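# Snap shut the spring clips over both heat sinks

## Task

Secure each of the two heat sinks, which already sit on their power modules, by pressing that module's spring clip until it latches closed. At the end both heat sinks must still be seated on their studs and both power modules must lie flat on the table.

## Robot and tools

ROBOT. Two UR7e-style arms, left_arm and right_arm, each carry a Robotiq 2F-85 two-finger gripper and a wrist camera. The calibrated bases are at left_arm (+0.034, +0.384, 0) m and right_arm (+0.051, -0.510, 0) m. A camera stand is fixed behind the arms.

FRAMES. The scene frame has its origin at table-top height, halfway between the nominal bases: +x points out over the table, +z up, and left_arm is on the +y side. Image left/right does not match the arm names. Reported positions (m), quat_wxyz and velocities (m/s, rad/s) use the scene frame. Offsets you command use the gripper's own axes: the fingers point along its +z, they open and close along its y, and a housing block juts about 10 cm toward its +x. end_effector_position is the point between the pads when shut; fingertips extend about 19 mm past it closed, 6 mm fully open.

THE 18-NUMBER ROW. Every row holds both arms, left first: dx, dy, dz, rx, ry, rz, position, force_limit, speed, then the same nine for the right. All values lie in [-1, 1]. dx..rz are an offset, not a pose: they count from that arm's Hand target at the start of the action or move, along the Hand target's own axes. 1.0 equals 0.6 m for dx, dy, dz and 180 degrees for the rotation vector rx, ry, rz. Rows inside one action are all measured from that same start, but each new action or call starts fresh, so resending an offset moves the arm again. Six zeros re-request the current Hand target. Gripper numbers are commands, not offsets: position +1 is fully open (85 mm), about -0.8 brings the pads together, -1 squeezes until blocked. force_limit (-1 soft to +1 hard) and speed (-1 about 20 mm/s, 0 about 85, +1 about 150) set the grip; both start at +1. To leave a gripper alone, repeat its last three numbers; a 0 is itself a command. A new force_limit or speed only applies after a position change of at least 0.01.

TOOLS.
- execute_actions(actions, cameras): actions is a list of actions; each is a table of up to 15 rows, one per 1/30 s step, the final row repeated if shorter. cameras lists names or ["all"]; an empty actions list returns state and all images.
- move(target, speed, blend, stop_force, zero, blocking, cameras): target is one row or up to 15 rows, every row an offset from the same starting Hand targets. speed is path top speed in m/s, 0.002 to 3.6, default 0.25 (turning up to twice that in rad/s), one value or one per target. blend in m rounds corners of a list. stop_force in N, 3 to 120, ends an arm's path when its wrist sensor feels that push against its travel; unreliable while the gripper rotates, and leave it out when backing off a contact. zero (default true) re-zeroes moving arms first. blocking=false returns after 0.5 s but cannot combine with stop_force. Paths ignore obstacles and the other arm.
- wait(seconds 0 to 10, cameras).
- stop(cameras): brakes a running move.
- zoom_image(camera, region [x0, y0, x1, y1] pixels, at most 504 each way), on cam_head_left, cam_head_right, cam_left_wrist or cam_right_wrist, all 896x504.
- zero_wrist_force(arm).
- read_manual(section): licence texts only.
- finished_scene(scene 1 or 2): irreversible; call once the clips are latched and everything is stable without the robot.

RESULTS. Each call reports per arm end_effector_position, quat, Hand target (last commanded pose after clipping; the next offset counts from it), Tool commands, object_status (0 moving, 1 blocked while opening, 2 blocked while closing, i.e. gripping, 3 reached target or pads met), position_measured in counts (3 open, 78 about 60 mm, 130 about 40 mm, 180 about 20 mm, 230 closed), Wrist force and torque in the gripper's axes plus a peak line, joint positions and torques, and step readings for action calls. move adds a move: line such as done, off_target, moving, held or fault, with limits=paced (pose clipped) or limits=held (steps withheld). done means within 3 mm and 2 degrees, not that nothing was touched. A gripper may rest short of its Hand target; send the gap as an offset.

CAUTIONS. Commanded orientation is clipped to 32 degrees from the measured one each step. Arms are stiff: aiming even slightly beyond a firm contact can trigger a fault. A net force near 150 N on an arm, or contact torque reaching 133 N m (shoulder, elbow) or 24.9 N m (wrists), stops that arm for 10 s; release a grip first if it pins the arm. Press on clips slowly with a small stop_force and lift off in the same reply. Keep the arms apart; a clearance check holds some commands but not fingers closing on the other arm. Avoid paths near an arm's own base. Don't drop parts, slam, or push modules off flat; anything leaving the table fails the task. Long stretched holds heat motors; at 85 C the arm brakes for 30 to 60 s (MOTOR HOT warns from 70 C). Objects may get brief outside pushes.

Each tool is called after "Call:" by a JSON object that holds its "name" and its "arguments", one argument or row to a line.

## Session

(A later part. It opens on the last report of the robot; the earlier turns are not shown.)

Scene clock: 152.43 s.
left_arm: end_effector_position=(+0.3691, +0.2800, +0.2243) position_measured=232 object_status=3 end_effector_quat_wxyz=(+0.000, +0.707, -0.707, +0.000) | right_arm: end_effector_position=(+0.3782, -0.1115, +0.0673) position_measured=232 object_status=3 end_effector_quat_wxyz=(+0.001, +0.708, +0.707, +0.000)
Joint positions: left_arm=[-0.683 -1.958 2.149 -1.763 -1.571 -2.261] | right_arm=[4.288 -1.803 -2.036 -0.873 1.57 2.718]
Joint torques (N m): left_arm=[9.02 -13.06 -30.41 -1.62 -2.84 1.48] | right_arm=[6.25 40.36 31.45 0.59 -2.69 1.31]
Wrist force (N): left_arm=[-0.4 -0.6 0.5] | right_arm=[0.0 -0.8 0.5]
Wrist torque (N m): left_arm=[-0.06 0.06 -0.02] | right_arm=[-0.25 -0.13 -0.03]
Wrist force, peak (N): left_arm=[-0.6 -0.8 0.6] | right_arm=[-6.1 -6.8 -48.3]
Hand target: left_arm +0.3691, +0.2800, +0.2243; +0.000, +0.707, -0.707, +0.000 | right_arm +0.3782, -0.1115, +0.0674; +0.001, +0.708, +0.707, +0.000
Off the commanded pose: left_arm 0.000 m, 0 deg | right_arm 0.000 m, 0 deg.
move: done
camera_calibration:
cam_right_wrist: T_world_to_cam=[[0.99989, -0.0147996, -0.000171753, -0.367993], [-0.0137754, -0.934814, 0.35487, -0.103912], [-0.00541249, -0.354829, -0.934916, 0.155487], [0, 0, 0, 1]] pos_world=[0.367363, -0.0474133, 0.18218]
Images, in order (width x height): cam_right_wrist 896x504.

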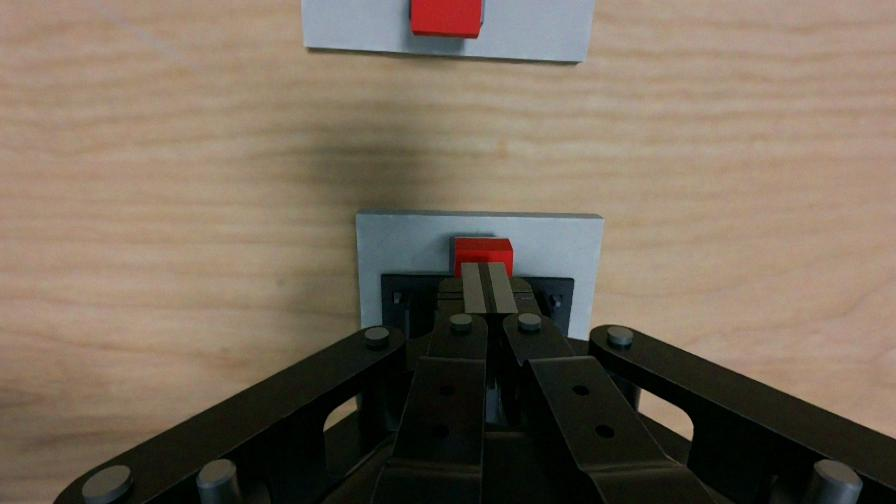

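Call:
{"name": "move", "arguments": {
  "target": [
    [0,0,0,0,0,0,-1,-1,0,0,0,-0.22,0,0,0,-1,-1,0],
    [0,0,0,0,0,0,-1,-1,0,-0.414,0,-0.26,0,0,0,-1,-1,0]
  ],
  "speed": 0.25,
  "blend": [0.02,0],
  "cameras": ["all"]
}}

Call:
{"name": "zoom_image", "arguments": {
  "camera": "cam_head_left",
  "region": [410, 350, 650, 440]
}}

Call:
{"name": "zoom_image", "arguments": {
  "camera": "cam_head_right",
  "region": [380, 350, 680, 440]
}}

Scene clock: 156.90 s.
left_arm: end_effector_position=(+0.3691, +0.2800, +0.2243) position_measured=232 object_status=3 end_effector_quat_wxyz=(+0.000, +0.707, -0.707, +0.000) | right_arm: end_effector_position=(+0.3777, -0.3598, +0.2235) position_measured=232 object_status=3 end_effector_quat_wxyz=(+0.001, +0.708, +0.707, +0.000)
Joint positions: left_arm=[-0.683 -1.958 2.149 -1.763 -1.571 -2.261] | right_arm=[3.954 -1.21 -2.136 -1.366 1.57 2.384]
Joint torques (N m): left_arm=[8.49 -12.75 -31.75 -1.64 -2.76 1.52] | right_arm=[-12.03 20.51 14.56 0.77 2.89 -2.4]
Wrist force (N): left_arm=[-0.3 -0.5 0.2] | right_arm=[0.3 -0.4 0.3]
Wrist torque (N m): left_arm=[-0.04 0.05 -0.02] | right_arm=[-0.17 -0.21 0.11]
Wrist force, peak (N): left_arm=[-0.6 -0.8 0.3] | right_arm=[2.1 0.0 -1.2]
Hand target: left_arm +0.3691, +0.2800, +0.2243; +0.000, +0.707, -0.707, +0.000 | right_arm +0.3777, -0.3599, +0.2235; +0.001, +0.708, +0.707, +0.000
Off the commanded pose: left_arm 0.000 m, 0 deg | right_arm 0.000 m, 0 deg.
move: done
camera_calibration:
cam_left_wrist: T_world_to_cam=[[-0.999988, 0.000105009, 0.00494768, 0.380307], [0.00187129, 0.933567, 0.358398, -0.327138], [-0.00458135, 0.358403, -0.933556, 0.239471], [0, 0, 0, 1]] pos_world=[0.382012, 0.219539, 0.338923]
cam_right_wrist: T_world_to_cam=[[0.999891, -0.0147646, -0.0000764708, -0.371162], [-0.013776, -0.934781, 0.354957, -0.391355], [-0.00531227, -0.354917, -0.934883, 0.213282], [0, 0, 0, 1]] pos_world=[0.366863, -0.295613, 0.338279]

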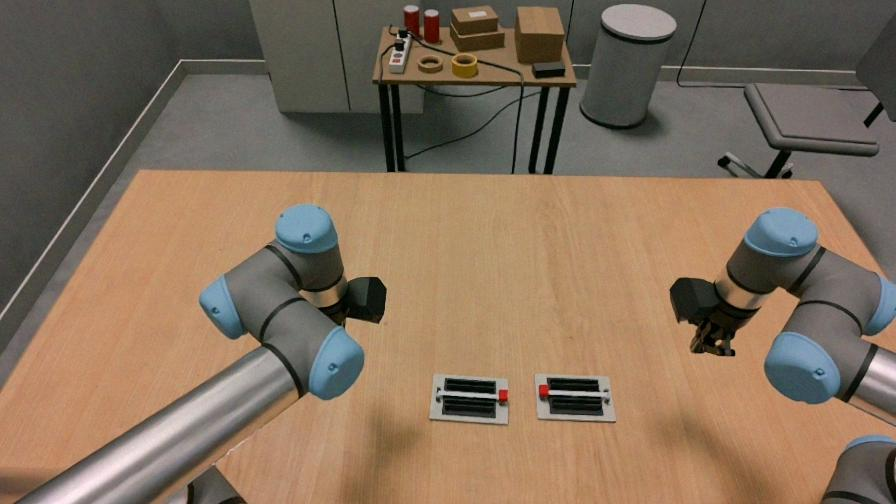

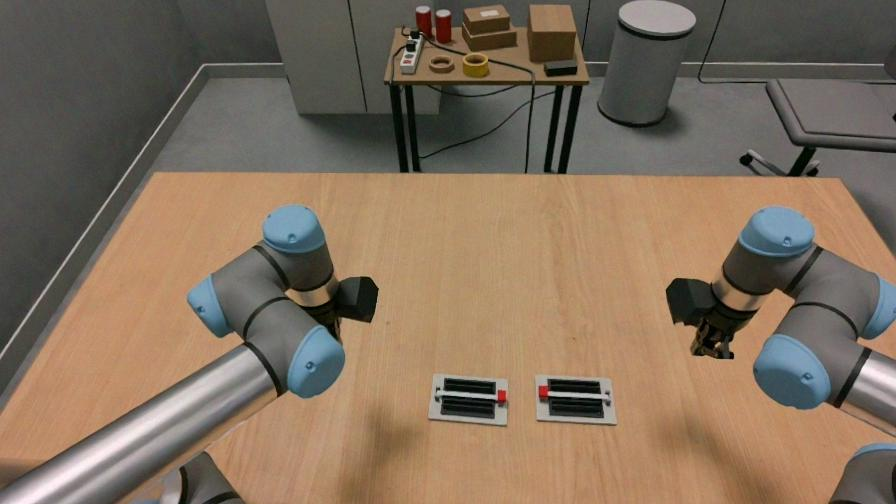

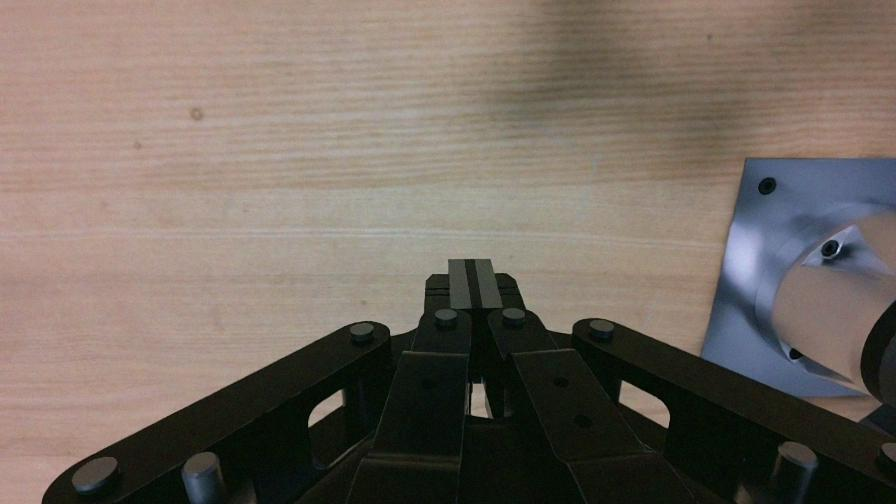

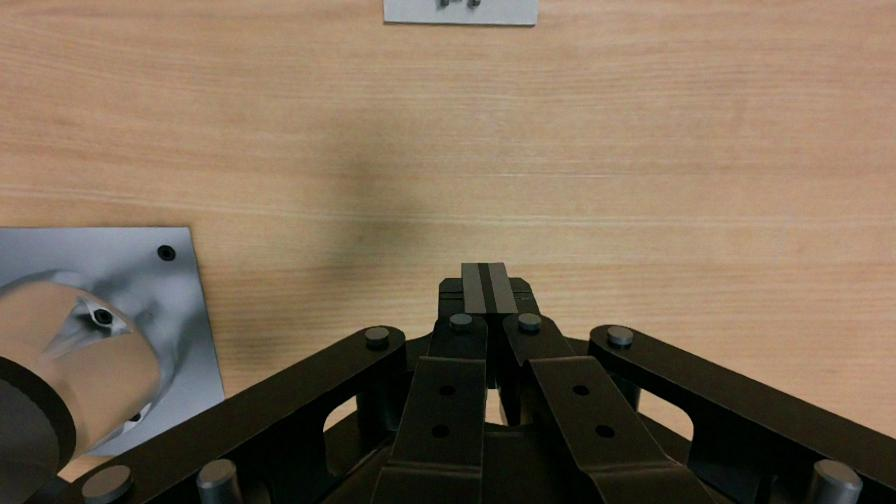

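Scaled by 2.100 from the camera's 896x504 image, which has a finer 1280x720 frame.

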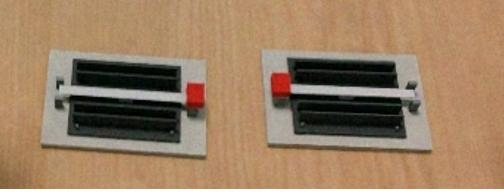

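Scaled by 1.680 from the camera's 896x504 image, which has a finer 1280x720 frame.

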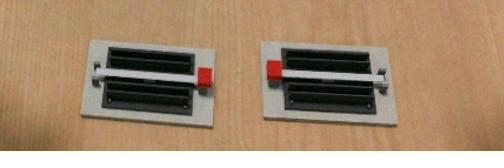

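Both levers are latched flat over their catches, the heat sinks are seated, and both modules lie flat.

Call:
{"name": "finished_scene", "arguments": {
  "scene": 2
}}

The scene is finished: the task was done.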